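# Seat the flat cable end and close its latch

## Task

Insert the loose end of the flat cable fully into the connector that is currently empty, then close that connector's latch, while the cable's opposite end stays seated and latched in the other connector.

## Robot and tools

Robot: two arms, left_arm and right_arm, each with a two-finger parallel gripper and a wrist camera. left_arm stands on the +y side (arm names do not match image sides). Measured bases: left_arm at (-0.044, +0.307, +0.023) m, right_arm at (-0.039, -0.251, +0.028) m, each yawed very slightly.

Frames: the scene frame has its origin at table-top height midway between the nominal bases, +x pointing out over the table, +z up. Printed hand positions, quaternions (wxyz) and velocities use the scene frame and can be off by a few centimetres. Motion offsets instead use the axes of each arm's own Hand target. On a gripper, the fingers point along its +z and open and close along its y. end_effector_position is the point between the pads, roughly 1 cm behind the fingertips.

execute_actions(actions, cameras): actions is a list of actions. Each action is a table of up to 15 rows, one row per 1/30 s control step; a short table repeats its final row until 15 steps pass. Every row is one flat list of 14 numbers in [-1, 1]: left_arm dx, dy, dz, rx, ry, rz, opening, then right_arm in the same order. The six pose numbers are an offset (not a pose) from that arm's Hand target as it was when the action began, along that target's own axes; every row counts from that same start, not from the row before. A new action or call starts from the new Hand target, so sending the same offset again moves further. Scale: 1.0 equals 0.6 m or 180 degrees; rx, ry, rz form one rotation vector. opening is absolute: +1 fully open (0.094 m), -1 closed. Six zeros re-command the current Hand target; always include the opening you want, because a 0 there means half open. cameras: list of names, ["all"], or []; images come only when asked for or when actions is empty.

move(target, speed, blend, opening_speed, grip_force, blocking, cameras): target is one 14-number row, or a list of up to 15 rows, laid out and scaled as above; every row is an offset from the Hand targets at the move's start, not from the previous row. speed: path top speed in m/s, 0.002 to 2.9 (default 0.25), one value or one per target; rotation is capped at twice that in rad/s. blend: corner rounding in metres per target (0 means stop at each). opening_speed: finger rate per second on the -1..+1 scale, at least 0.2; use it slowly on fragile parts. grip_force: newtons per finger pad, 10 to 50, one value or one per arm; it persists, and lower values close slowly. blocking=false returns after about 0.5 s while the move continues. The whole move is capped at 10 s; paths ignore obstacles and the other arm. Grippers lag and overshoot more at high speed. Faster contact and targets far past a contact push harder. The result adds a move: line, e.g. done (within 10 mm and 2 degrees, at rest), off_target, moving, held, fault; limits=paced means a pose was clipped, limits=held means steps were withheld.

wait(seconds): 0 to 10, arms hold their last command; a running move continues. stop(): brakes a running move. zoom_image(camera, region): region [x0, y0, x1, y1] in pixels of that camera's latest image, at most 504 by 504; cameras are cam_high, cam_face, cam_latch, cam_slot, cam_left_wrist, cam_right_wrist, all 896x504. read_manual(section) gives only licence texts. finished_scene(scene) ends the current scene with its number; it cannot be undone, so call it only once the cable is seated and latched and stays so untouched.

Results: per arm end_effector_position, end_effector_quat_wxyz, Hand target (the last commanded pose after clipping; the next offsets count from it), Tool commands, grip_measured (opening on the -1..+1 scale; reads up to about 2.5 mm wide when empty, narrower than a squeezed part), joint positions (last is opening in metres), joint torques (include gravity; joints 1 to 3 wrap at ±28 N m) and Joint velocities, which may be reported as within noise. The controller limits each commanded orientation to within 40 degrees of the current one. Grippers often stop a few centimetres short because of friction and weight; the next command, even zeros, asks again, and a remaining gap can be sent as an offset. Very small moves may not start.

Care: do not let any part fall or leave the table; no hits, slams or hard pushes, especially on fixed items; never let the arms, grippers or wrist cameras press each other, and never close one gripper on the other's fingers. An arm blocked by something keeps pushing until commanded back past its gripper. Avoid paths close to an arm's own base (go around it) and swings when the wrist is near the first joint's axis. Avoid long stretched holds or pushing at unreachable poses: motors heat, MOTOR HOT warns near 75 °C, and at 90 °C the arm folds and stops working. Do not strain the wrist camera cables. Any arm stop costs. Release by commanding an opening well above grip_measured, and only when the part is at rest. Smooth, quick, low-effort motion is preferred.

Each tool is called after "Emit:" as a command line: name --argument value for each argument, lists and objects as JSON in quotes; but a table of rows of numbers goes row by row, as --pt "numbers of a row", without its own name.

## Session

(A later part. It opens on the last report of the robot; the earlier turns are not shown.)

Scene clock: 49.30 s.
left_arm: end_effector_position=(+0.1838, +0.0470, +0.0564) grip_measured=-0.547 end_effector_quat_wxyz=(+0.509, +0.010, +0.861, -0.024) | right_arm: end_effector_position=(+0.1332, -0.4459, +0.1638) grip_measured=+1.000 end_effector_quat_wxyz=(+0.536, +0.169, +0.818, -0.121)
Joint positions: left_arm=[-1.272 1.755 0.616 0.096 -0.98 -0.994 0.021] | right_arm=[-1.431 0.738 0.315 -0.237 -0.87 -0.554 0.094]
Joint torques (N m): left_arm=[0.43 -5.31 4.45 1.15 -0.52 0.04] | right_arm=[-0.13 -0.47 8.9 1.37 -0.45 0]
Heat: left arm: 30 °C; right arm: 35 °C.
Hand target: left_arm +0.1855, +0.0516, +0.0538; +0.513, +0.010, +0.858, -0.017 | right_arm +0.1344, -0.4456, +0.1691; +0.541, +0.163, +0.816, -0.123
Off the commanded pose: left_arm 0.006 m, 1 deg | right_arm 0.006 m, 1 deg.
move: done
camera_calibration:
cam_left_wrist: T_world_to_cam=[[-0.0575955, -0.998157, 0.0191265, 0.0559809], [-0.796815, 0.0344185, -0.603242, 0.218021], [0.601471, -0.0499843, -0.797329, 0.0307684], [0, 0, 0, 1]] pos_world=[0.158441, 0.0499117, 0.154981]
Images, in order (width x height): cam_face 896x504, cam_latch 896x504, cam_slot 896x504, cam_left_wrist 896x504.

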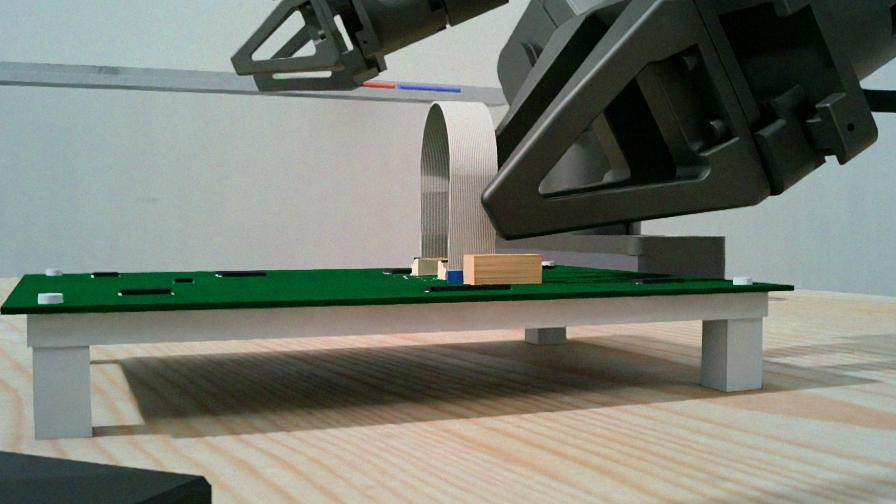

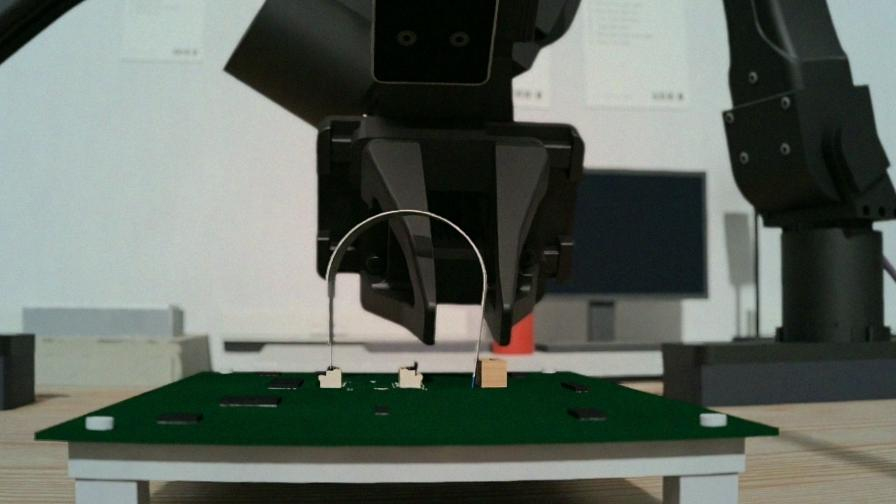

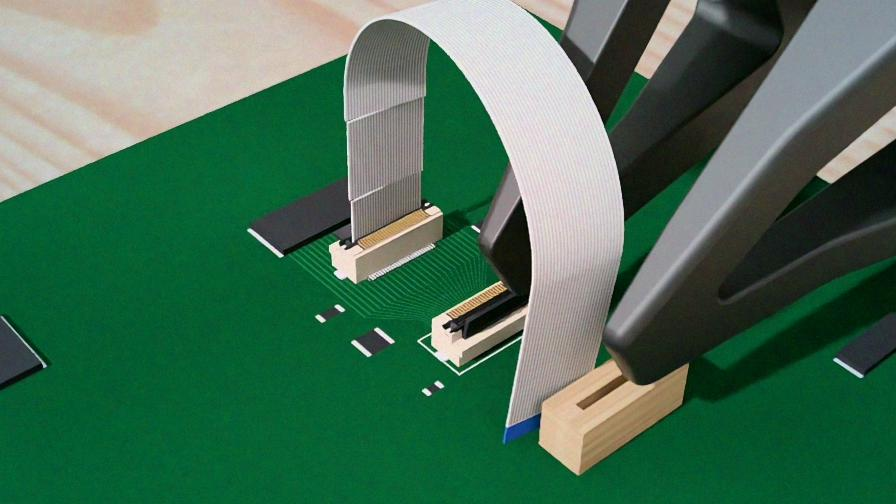

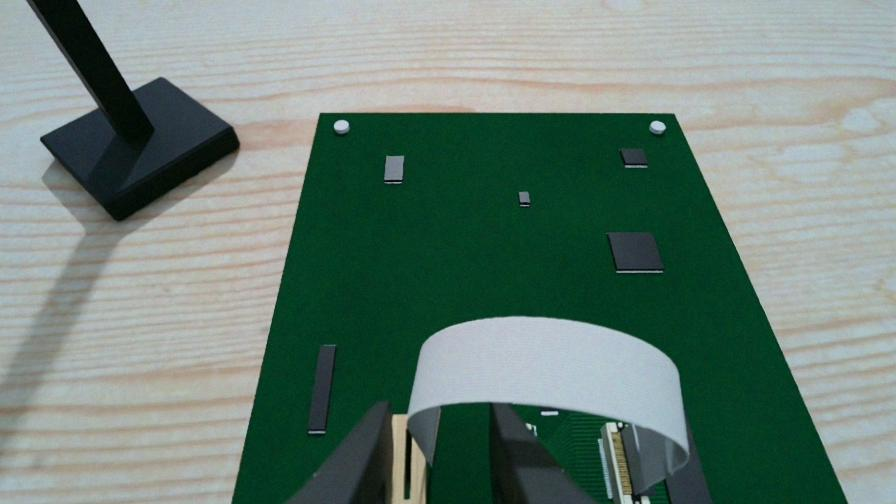

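Emit:
move --target '[-0.0011, 0.0061, 0.0071, 0, 0, 0.0113, -0.55, 0, 0, 0, 0, 0, 0, 1]' --speed 0.05 --cameras '["cam_latch", "cam_slot", "cam_face", "cam_left_wrist"]'

Emit:
zoom_image --camera "cam_latch" --region '[390, 190, 570, 400]'

Emit:
zoom_image --camera "cam_left_wrist" --region '[340, 320, 680, 504]'

Emit:
zoom_image --camera "cam_slot" --region '[400, 150, 720, 490]'

Scene clock: 53.73 s.
left_arm: end_effector_position=(+0.1881, +0.0506, +0.0546) grip_measured=-0.547 end_effector_quat_wxyz=(+0.509, +0.026, +0.860, -0.014) | right_arm: end_effector_position=(+0.1332, -0.4459, +0.1638) grip_measured=+1.000 end_effector_quat_wxyz=(+0.536, +0.169, +0.818, -0.121)
Joint positions: left_arm=[-1.253 1.755 0.598 0.137 -0.971 -0.929 0.021] | right_arm=[-1.431 0.738 0.315 -0.237 -0.87 -0.554 0.094]
Joint torques (N m): left_arm=[0.32 -5.39 4.33 1.21 -0.51 0] | right_arm=[-0.1 -0.49 8.96 1.37 -0.47 -0.01]
Heat: left arm: 30 °C; right arm: 35 °C.
Hand target: left_arm +0.1897, +0.0551, +0.0522; +0.513, +0.025, +0.858, -0.008 | right_arm +0.1344, -0.4456, +0.1691; +0.541, +0.163, +0.816, -0.123
Off the commanded pose: left_arm 0.005 m, 1 deg | right_arm 0.006 m, 1 deg.
move: done
camera_calibration:
cam_left_wrist: T_world_to_cam=[[-0.074049, -0.997167, -0.0131874, 0.0646762], [-0.794456, 0.0669786, -0.603617, 0.218195], [0.602791, -0.0342205, -0.797165, 0.0258741], [0, 0, 0, 1]] pos_world=[0.162539, 0.050764, 0.153185]
Images, in order (width x height): cam_face 896x504, cam_latch 896x504, cam_slot 896x504, cam_left_wrist 896x504.

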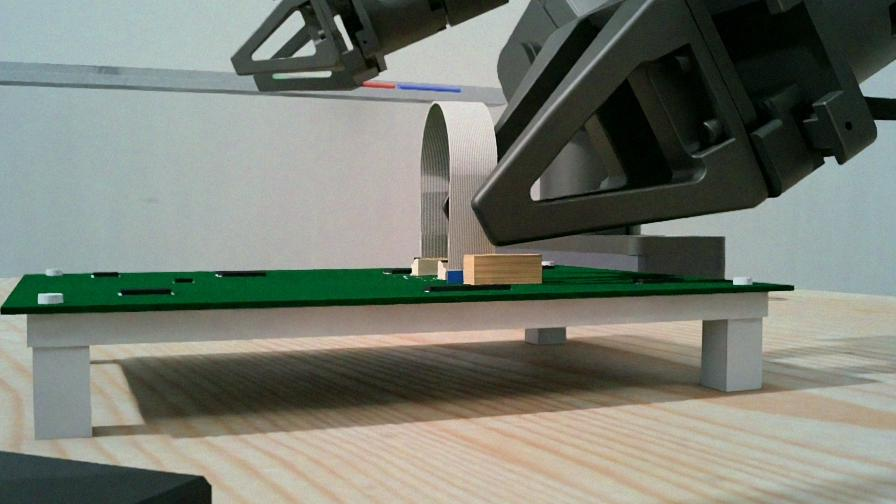

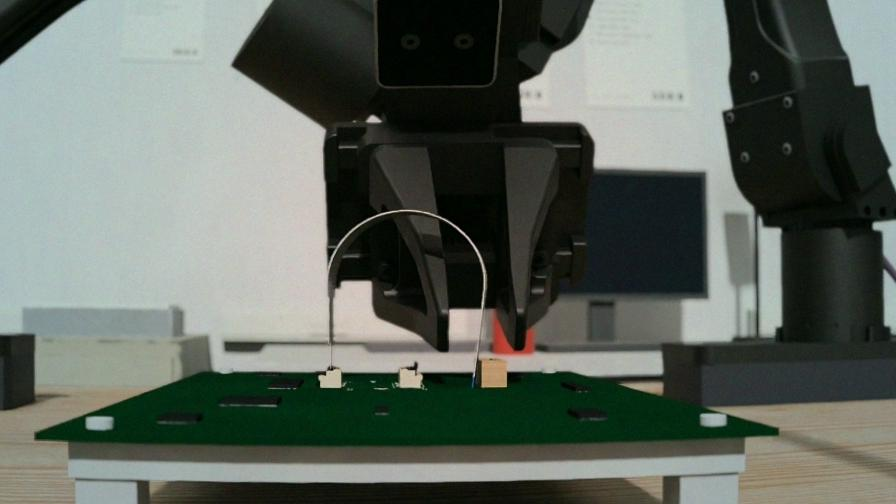

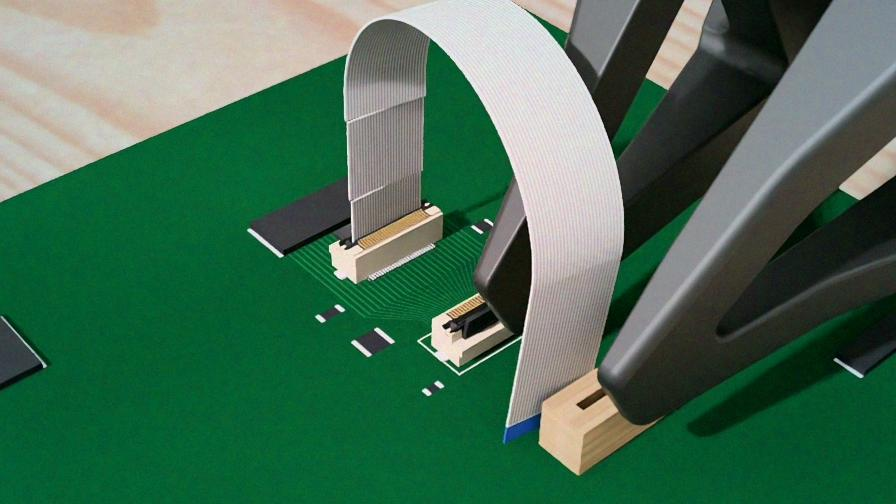

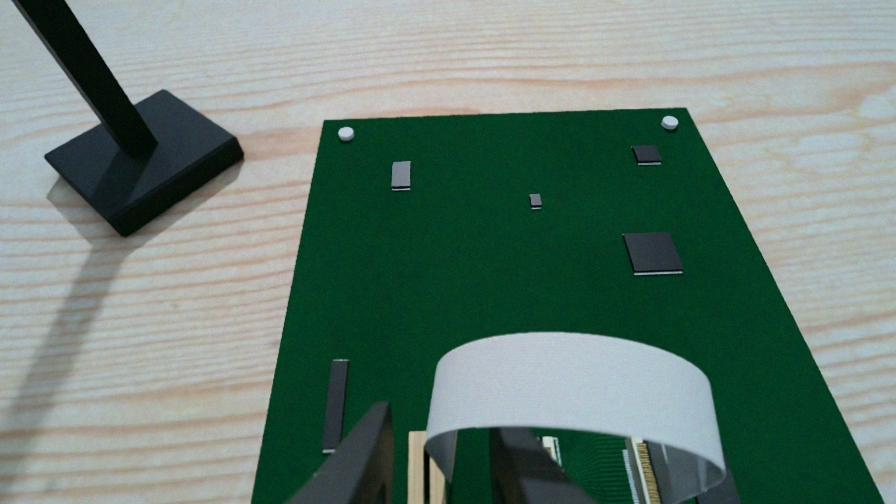

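Scaled by 2.400 from the camera's 896x504 image, which has a finer 1280x720 frame.

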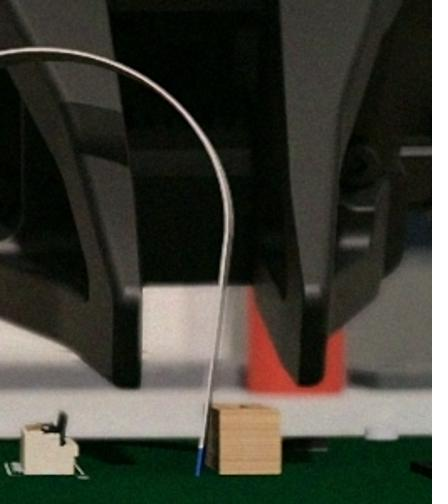

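Scaled by 1.482 from the camera's 896x504 image, which has a finer 1280x720 frame.

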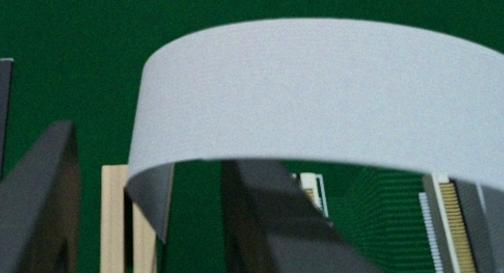

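Scaled by 1.482 from the camera's 896x504 image, which has a finer 1280x720 frame.

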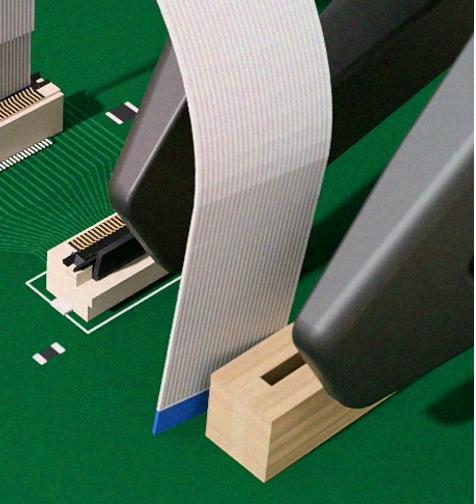

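Emit:
move --target '[0.0033, 0, 0, 0, 0, 0, -1, 0, 0, 0, 0, 0, 0, 1]' --speed 0.05 --grip_force 30 --opening_speed 0.4 --cameras '["cam_latch", "cam_slot", "cam_face", "cam_left_wrist"]'

Emit:
zoom_image --camera "cam_latch" --region '[390, 190, 570, 400]'

Emit:
zoom_image --camera "cam_slot" --region '[400, 150, 720, 490]'

Scene clock: 58.63 s.
left_arm: end_effector_position=(+0.1883, +0.0499, +0.0550) grip_measured=-0.982 end_effector_quat_wxyz=(+0.510, +0.025, +0.860, -0.016) | right_arm: end_effector_position=(+0.1332, -0.4459, +0.1638) grip_measured=+1.000 end_effector_quat_wxyz=(+0.536, +0.169, +0.818, -0.121)
Joint positions: left_arm=[-1.253 1.755 0.598 0.142 -0.971 -0.928 0.001] | right_arm=[-1.431 0.738 0.315 -0.237 -0.87 -0.554 0.094]
Joint torques (N m): left_arm=[0.12 -4.97 4.08 1.21 -0.52 -0.01] | right_arm=[-0.16 -0.49 8.91 1.38 -0.47 -0.01]
Heat: left arm: 30 °C; right arm: 35 °C.
Hand target: left_arm +0.1888, +0.0552, +0.0505; +0.513, +0.025, +0.858, -0.008 | right_arm +0.1344, -0.4456, +0.1691; +0.541, +0.163, +0.816, -0.123
Off the commanded pose: left_arm 0.007 m, 1 deg | right_arm 0.006 m, 1 deg.
grip_force (N): 30, 30
move: done
camera_calibration:
cam_left_wrist: T_world_to_cam=[[-0.0745203, -0.997178, -0.00914443, 0.0637577], [-0.793715, 0.0648617, -0.604822, 0.218709], [0.603708, -0.0378134, -0.796308, 0.0260184], [0, 0, 0, 1]] pos_world=[0.162636, 0.0503758, 0.153582]
Images, in order (width x height): cam_face 896x504, cam_latch 896x504, cam_slot 896x504, cam_left_wrist 896x504.

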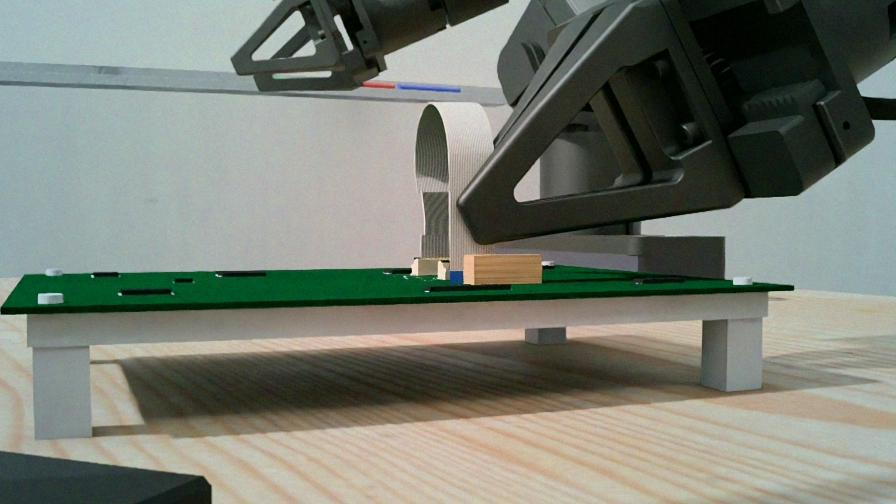

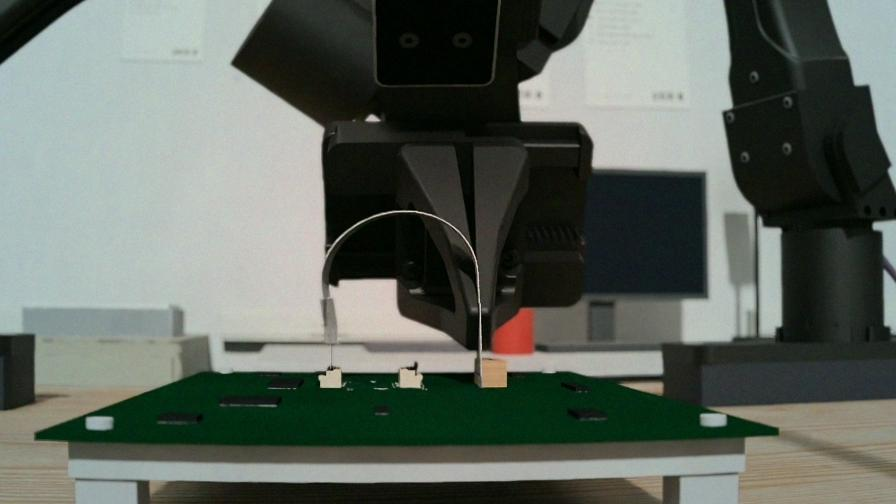

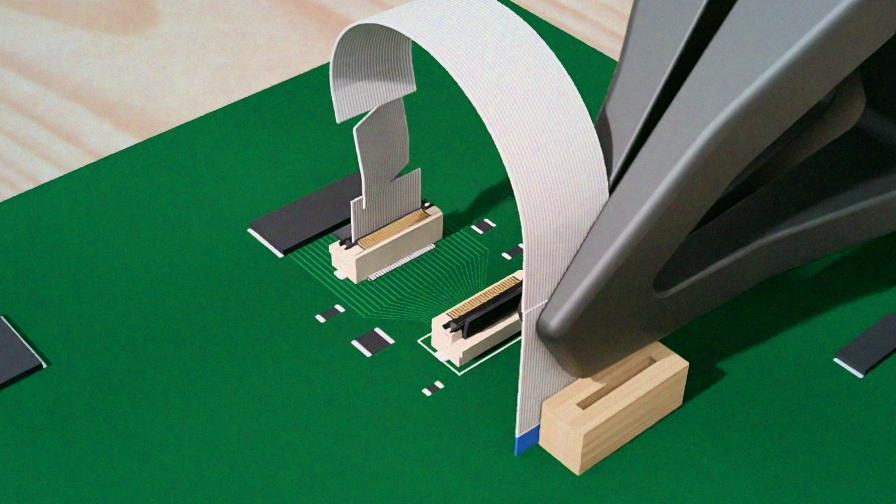

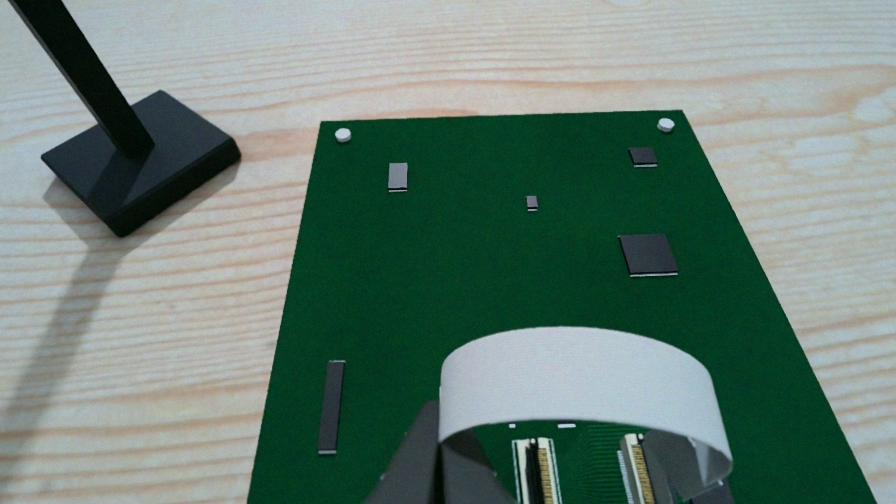

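Scaled by 2.400 from the camera's 896x504 image, which has a finer 1280x720 frame.

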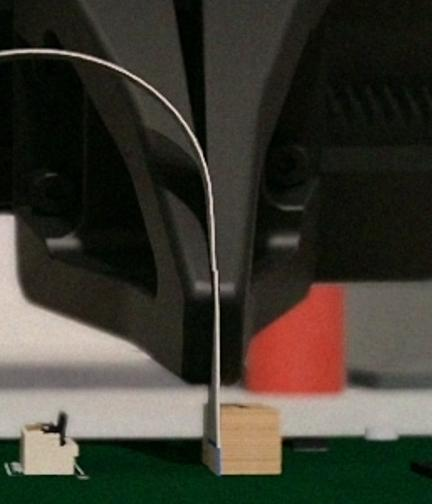

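Scaled by 1.482 from the camera's 896x504 image, which has a finer 1280x720 frame.

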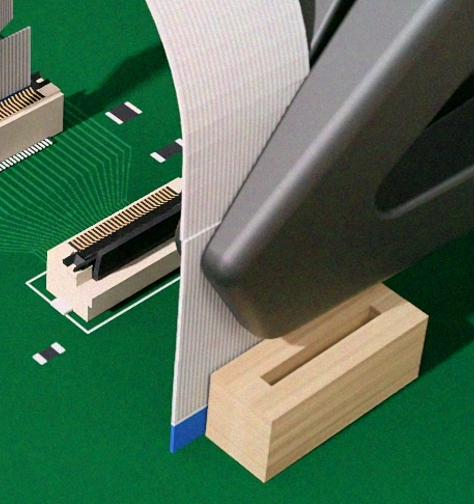

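Emit:
move --target '[-0.0207, -0.0047, -0.0109, 0, 0, 0, -1, 0, 0, 0, 0, 0, 0, 1]' --speed 0.04 --cameras '["cam_latch", "cam_slot", "cam_face", "cam_left_wrist"]'

Emit:
zoom_image --camera "cam_latch" --region '[390, 190, 570, 400]'

Emit:
zoom_image --camera "cam_slot" --region '[400, 150, 720, 490]'

Scene clock: 60.77 s.
left_arm: end_effector_position=(+0.1875, +0.0508, +0.0548) grip_measured=-0.982 end_effector_quat_wxyz=(+0.507, +0.028, +0.861, -0.014) | right_arm: end_effector_position=(+0.1332, -0.4459, +0.1638) grip_measured=+1.000 end_effector_quat_wxyz=(+0.536, +0.169, +0.818, -0.121)
Joint positions: left_arm=[-1.253 1.749 0.598 0.128 -0.966 -0.928 0.001] | right_arm=[-1.431 0.738 0.315 -0.237 -0.87 -0.554 0.094]
Joint torques (N m): left_arm=[-0.03 -8.02 6.75 0.56 -0.6 -0.03] | right_arm=[-0.09 -0.51 8.95 1.39 -0.48 0]
Heat: left arm: 30 °C; right arm: 35 °C.
Hand target: left_arm +0.1887, +0.0522, +0.0645; +0.513, +0.025, +0.858, -0.008 | right_arm +0.1344, -0.4456, +0.1691; +0.541, +0.163, +0.816, -0.123
Off the commanded pose: left_arm 0.010 m, 1 deg | right_arm 0.006 m, 1 deg.
grip_force (N): 30, 30
move: done
camera_calibration:
cam_left_wrist: T_world_to_cam=[[-0.0772482, -0.996897, -0.0151223, 0.0654792], [-0.797372, 0.0708784, -0.599312, 0.21799], [0.598524, -0.0342376, -0.800373, 0.0274408], [0, 0, 0, 1]] pos_world=[0.162453, 0.0507647, 0.153597]
Images, in order (width x height): cam_face 896x504, cam_latch 896x504, cam_slot 896x504, cam_left_wrist 896x504.

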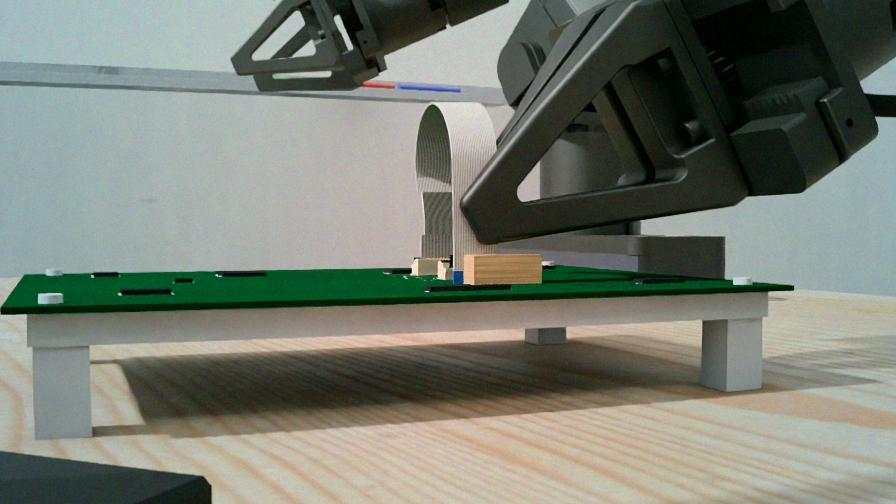

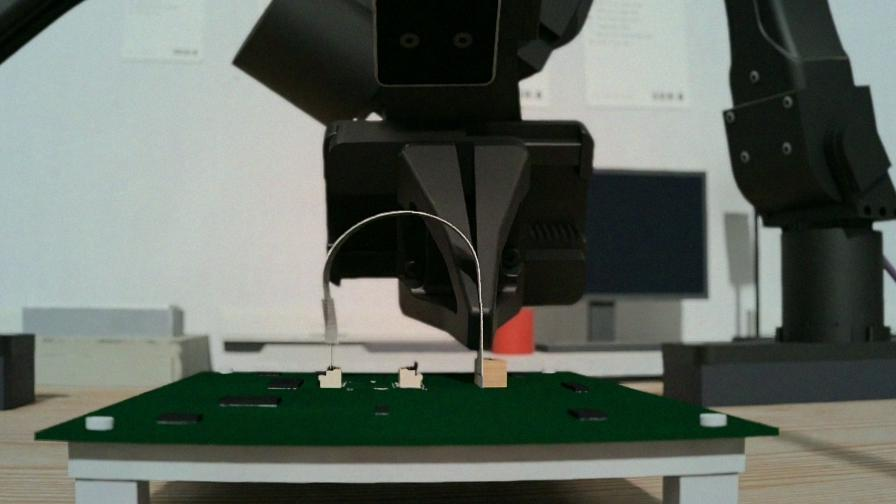

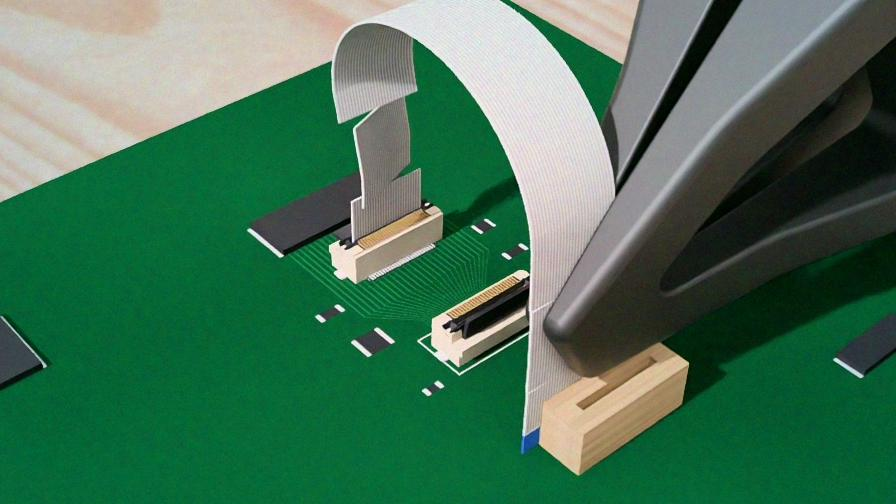

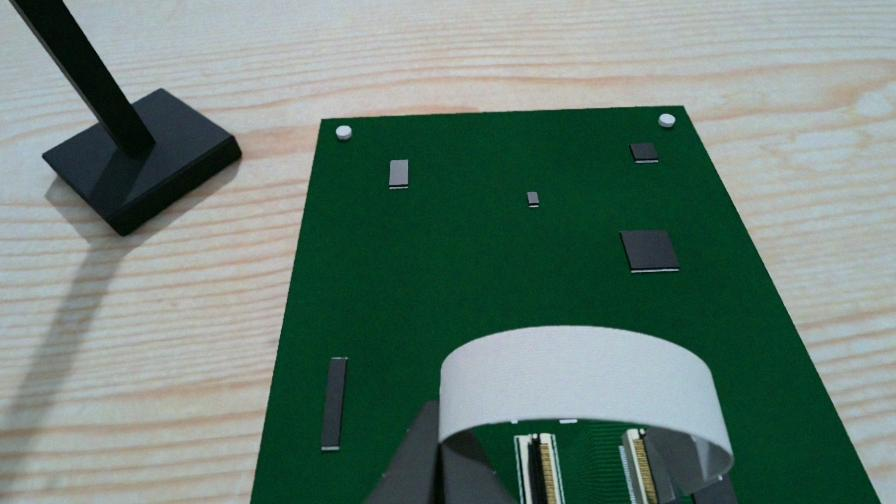

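Scaled by 2.400 from the camera's 896x504 image, which has a finer 1280x720 frame.

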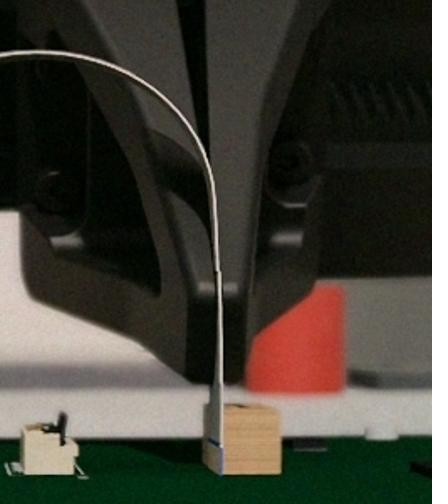

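Scaled by 1.482 from the camera's 896x504 image, which has a finer 1280x720 frame.

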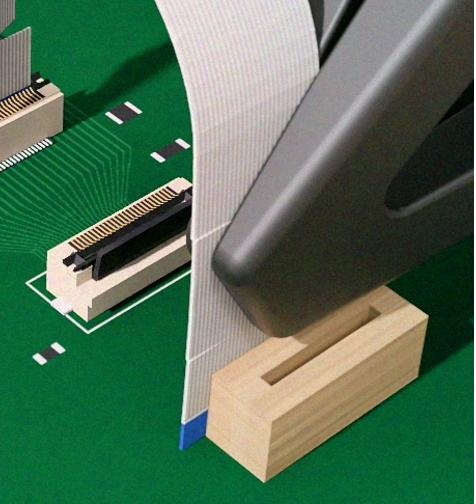

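Emit:
move --target '[-0.0177, -0.0014, -0.0094, 0, 0, 0, -1, 0, 0, 0, 0, 0, 0, 1]' --speed 0.04 --cameras '["cam_latch", "cam_slot", "cam_face", "cam_left_wrist"]'

Emit:
zoom_image --camera "cam_latch" --region '[390, 190, 570, 400]'

Emit:
zoom_image --camera "cam_slot" --region '[400, 150, 720, 490]'

Scene clock: 62.40 s.
left_arm: end_effector_position=(+0.1849, +0.0525, +0.0603) grip_measured=-0.982 end_effector_quat_wxyz=(+0.498, +0.037, +0.867, -0.008) | right_arm: end_effector_position=(+0.1332, -0.4459, +0.1638) grip_measured=+1.000 end_effector_quat_wxyz=(+0.536, +0.169, +0.818, -0.121)
Joint positions: left_arm=[-1.254 1.711 0.612 0.051 -0.95 -0.928 0.001] | right_arm=[-1.431 0.738 0.315 -0.237 -0.87 -0.554 0.094]
Joint torques (N m): left_arm=[-0.06 -8.12 7.76 0.67 -0.77 -0.06] | right_arm=[-0.08 -0.43 8.91 1.38 -0.48 -0.01]
Heat: left arm: 30 °C; right arm: 35 °C.
Hand target: left_arm +0.1888, +0.0513, +0.0765; +0.513, +0.025, +0.858, -0.008 | right_arm +0.1344, -0.4456, +0.1691; +0.541, +0.163, +0.816, -0.123
Off the commanded pose: left_arm 0.017 m, 2 deg | right_arm 0.006 m, 1 deg.
grip_force (N): 30, 30
move: off_target (left_arm)
camera_calibration:
cam_left_wrist: T_world_to_cam=[[-0.0869595, -0.995618, -0.0343938, 0.0698747], [-0.808708, 0.0907112, -0.581174, 0.219078], [0.581747, -0.022724, -0.813052, 0.036677], [0, 0, 0, 1]] pos_world=[0.161909, 0.0505292, 0.159546]
Images, in order (width x height): cam_face 896x504, cam_latch 896x504, cam_slot 896x504, cam_left_wrist 896x504.

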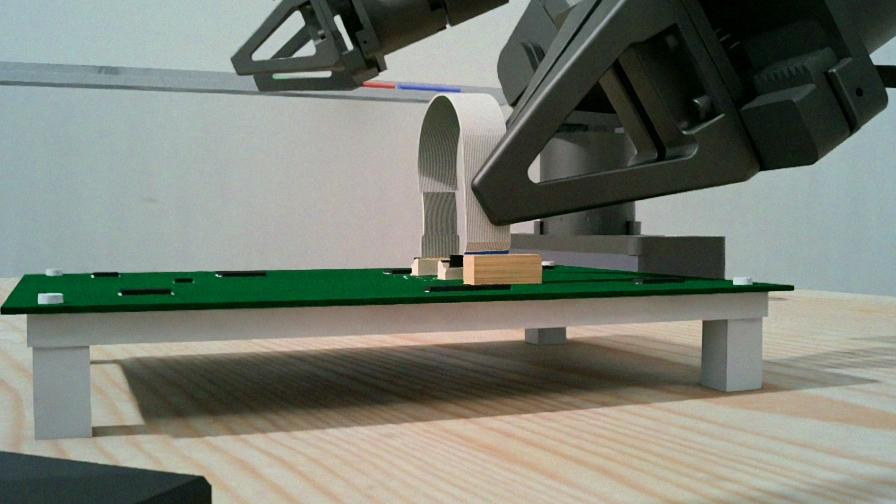

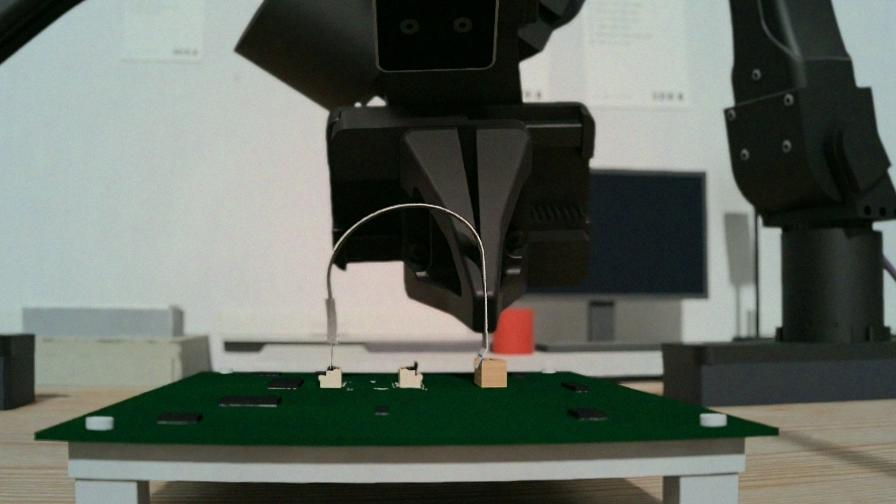

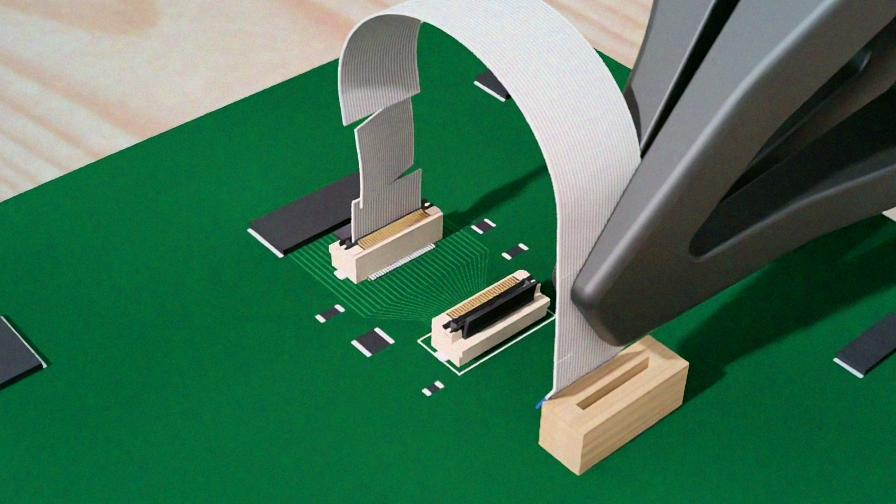

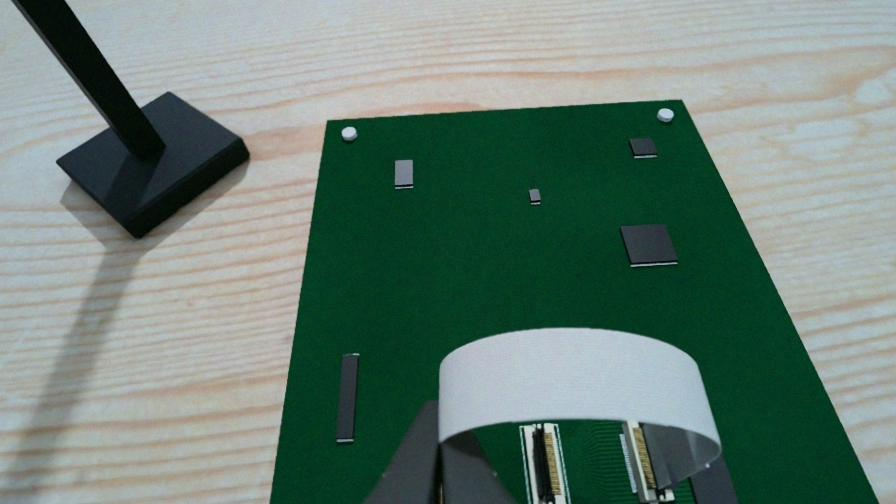

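Scaled by 2.400 from the camera's 896x504 image, which has a finer 1280x720 frame.

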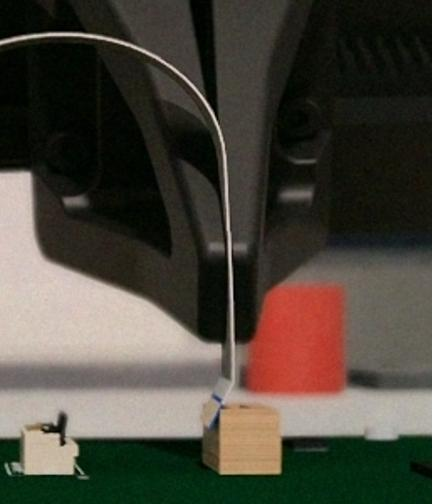

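Scaled by 1.482 from the camera's 896x504 image, which has a finer 1280x720 frame.

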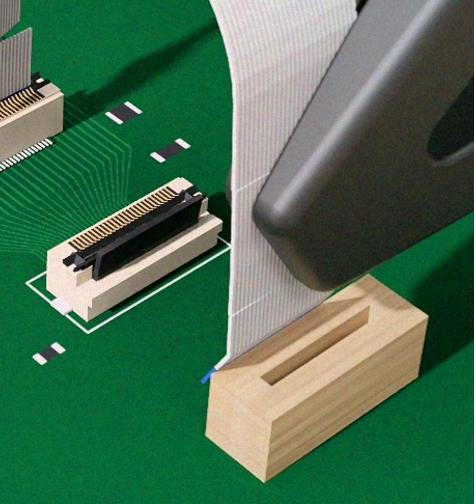

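Emit:
zoom_image --camera "cam_face" --region '[400, 80, 600, 300]'

Scaled by 2.291 from the camera's 896x504 image, which has a finer 1280x720 frame.

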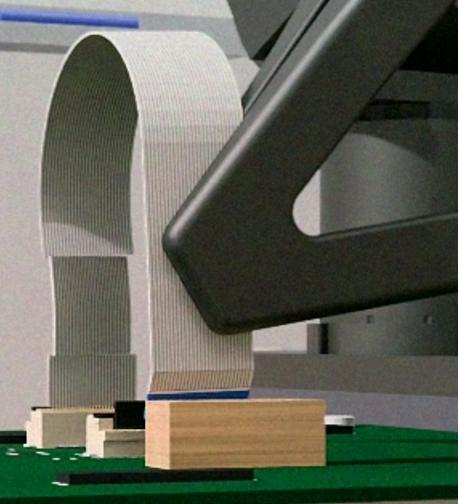

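Emit:
move --pt "-0.0131 0 -0.0108 0 0 0 -1 0 0 0 0 0 0 1" --pt "-0.0147 -0.0401 -0.0148 0 0 0 -1 0 0 0 0 0 0 1" --speed 0.05 --blend 0.003 --cameras '["cam_latch", "cam_slot", "cam_face", "cam_left_wrist"]'

Emit:
zoom_image --camera "cam_latch" --region '[310, 190, 490, 400]'

Emit:
zoom_image --camera "cam_slot" --region '[320, 100, 640, 440]'

Emit:
zoom_image --camera "cam_face" --region '[400, 80, 600, 300]'

Scene clock: 69.47 s.
left_arm: end_effector_position=(+0.1808, +0.0336, +0.0800) grip_measured=-0.983 end_effector_quat_wxyz=(+0.501, +0.035, +0.865, -0.005) | right_arm: end_effector_position=(+0.1332, -0.4459, +0.1638) grip_measured=+1.000 end_effector_quat_wxyz=(+0.536, +0.169, +0.818, -0.121)
Joint positions: left_arm=[-1.292 1.712 0.727 -0.112 -0.978 -0.987 0.001] | right_arm=[-1.431 0.738 0.315 -0.237 -0.87 -0.554 0.094]
Joint torques (N m): left_arm=[-0.36 -5.5 9.13 0.84 -0.7 -0.15] | right_arm=[-0.13 -0.51 8.92 1.38 -0.47 -0.01]
Heat: left arm: 30 °C; right arm: 35 °C.
Hand target: left_arm +0.1838, +0.0271, +0.0882; +0.513, +0.025, +0.858, -0.008 | right_arm +0.1344, -0.4456, +0.1691; +0.541, +0.163, +0.816, -0.123
Off the commanded pose: left_arm 0.011 m, 2 deg | right_arm 0.006 m, 1 deg.
grip_force (N): 30, 30
move: off_target (left_arm)
camera_calibration:
cam_left_wrist: T_world_to_cam=[[-0.0815684, -0.995972, -0.0372346, 0.0506496], [-0.804165, 0.0878378, -0.587881, 0.228659], [0.588783, -0.0180098, -0.80809, 0.0528632], [0, 0, 0, 1]] pos_world=[0.156886, 0.0313128, 0.179028]
Images, in order (width x height): cam_face 896x504, cam_latch 896x504, cam_slot 896x504, cam_left_wrist 896x504.

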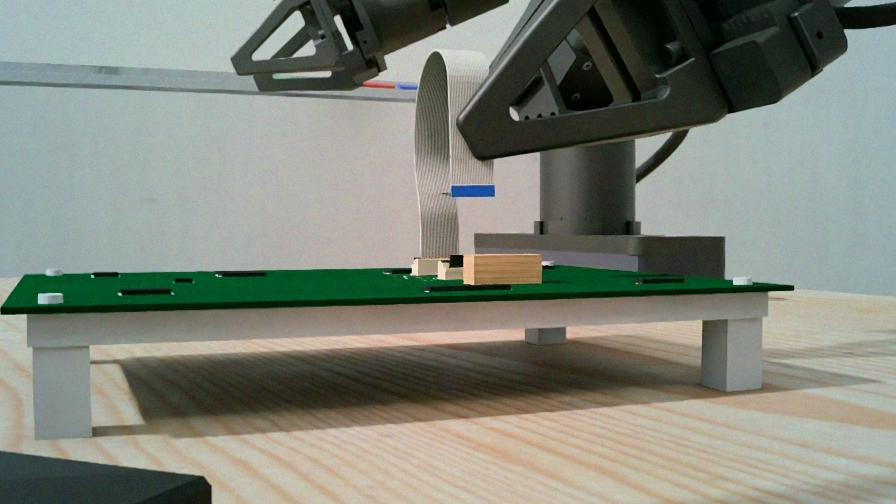

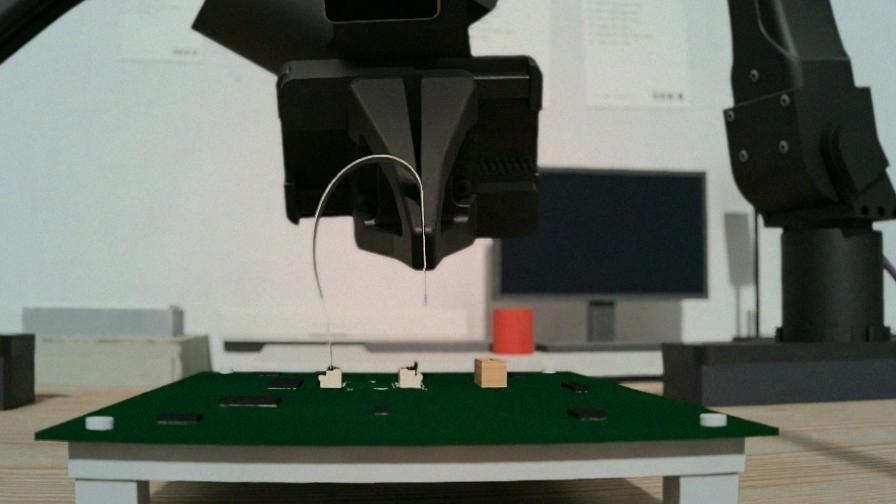

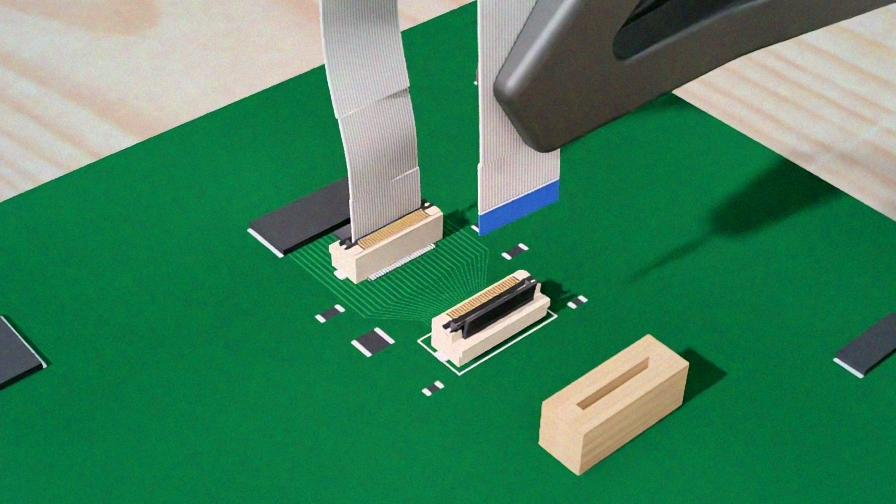

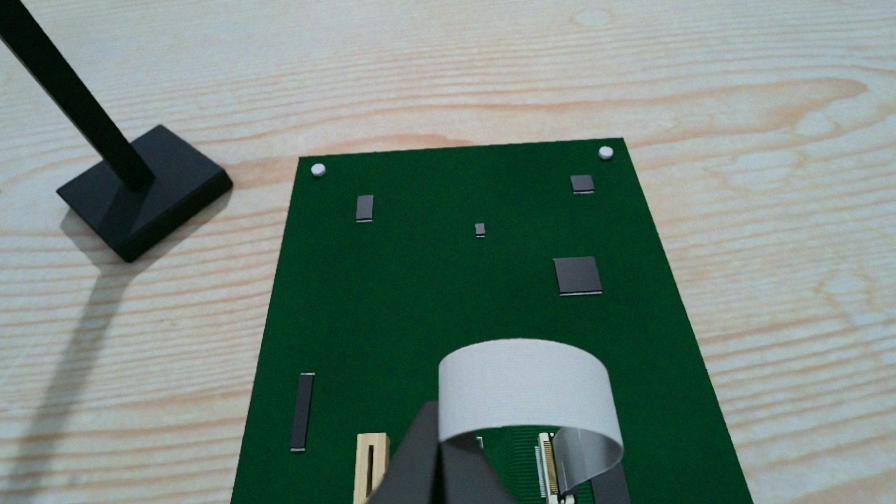

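Scaled by 2.400 from the camera's 896x504 image, which has a finer 1280x720 frame.

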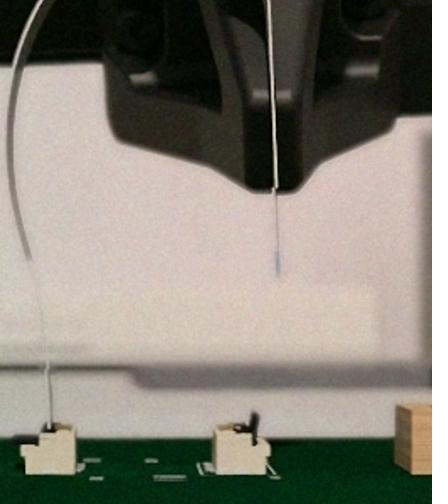

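Scaled by 1.482 from the camera's 896x504 image, which has a finer 1280x720 frame.

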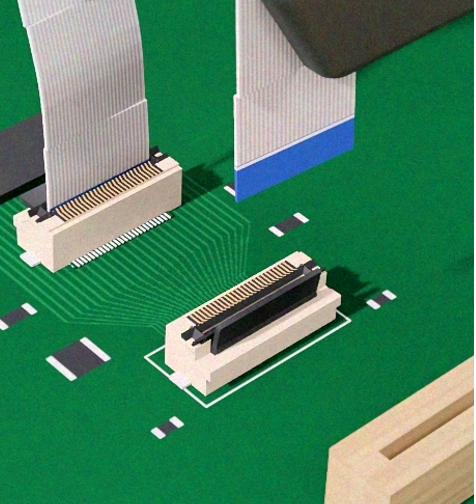

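Scaled by 2.291 from the camera's 896x504 image, which has a finer 1280x720 frame.

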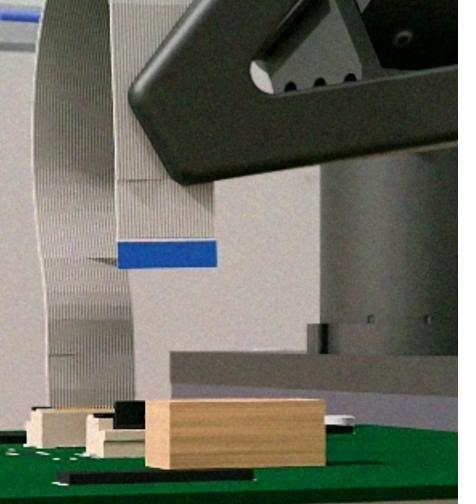

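Emit:
zoom_image --camera "cam_latch" --region '[390, 250, 450, 400]'

Emit:
zoom_image --camera "cam_slot" --region '[420, 150, 600, 390]'

Emit:
zoom_image --camera "cam_face" --region '[400, 150, 560, 300]'

Scaled by 3.360 from the camera's 896x504 image, which has a finer 1280x720 frame.

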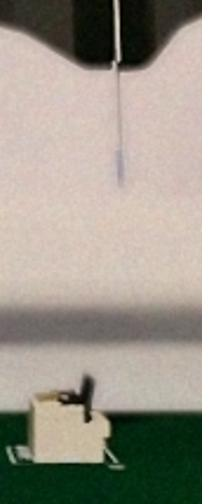

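Scaled by 2.100 from the camera's 896x504 image, which has a finer 1280x720 frame.

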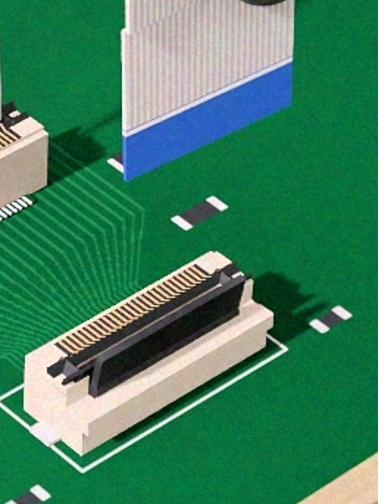

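Scaled by 3.150 from the camera's 896x504 image, which has a finer 1280x720 frame.

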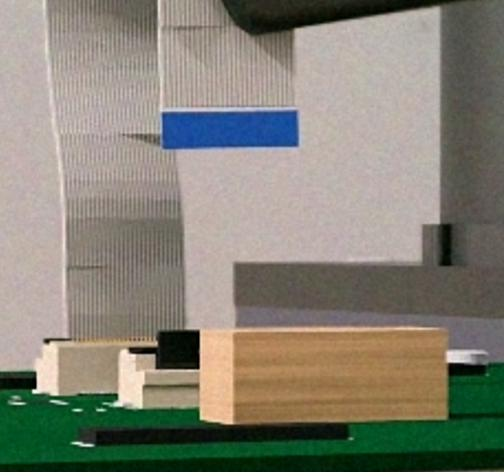

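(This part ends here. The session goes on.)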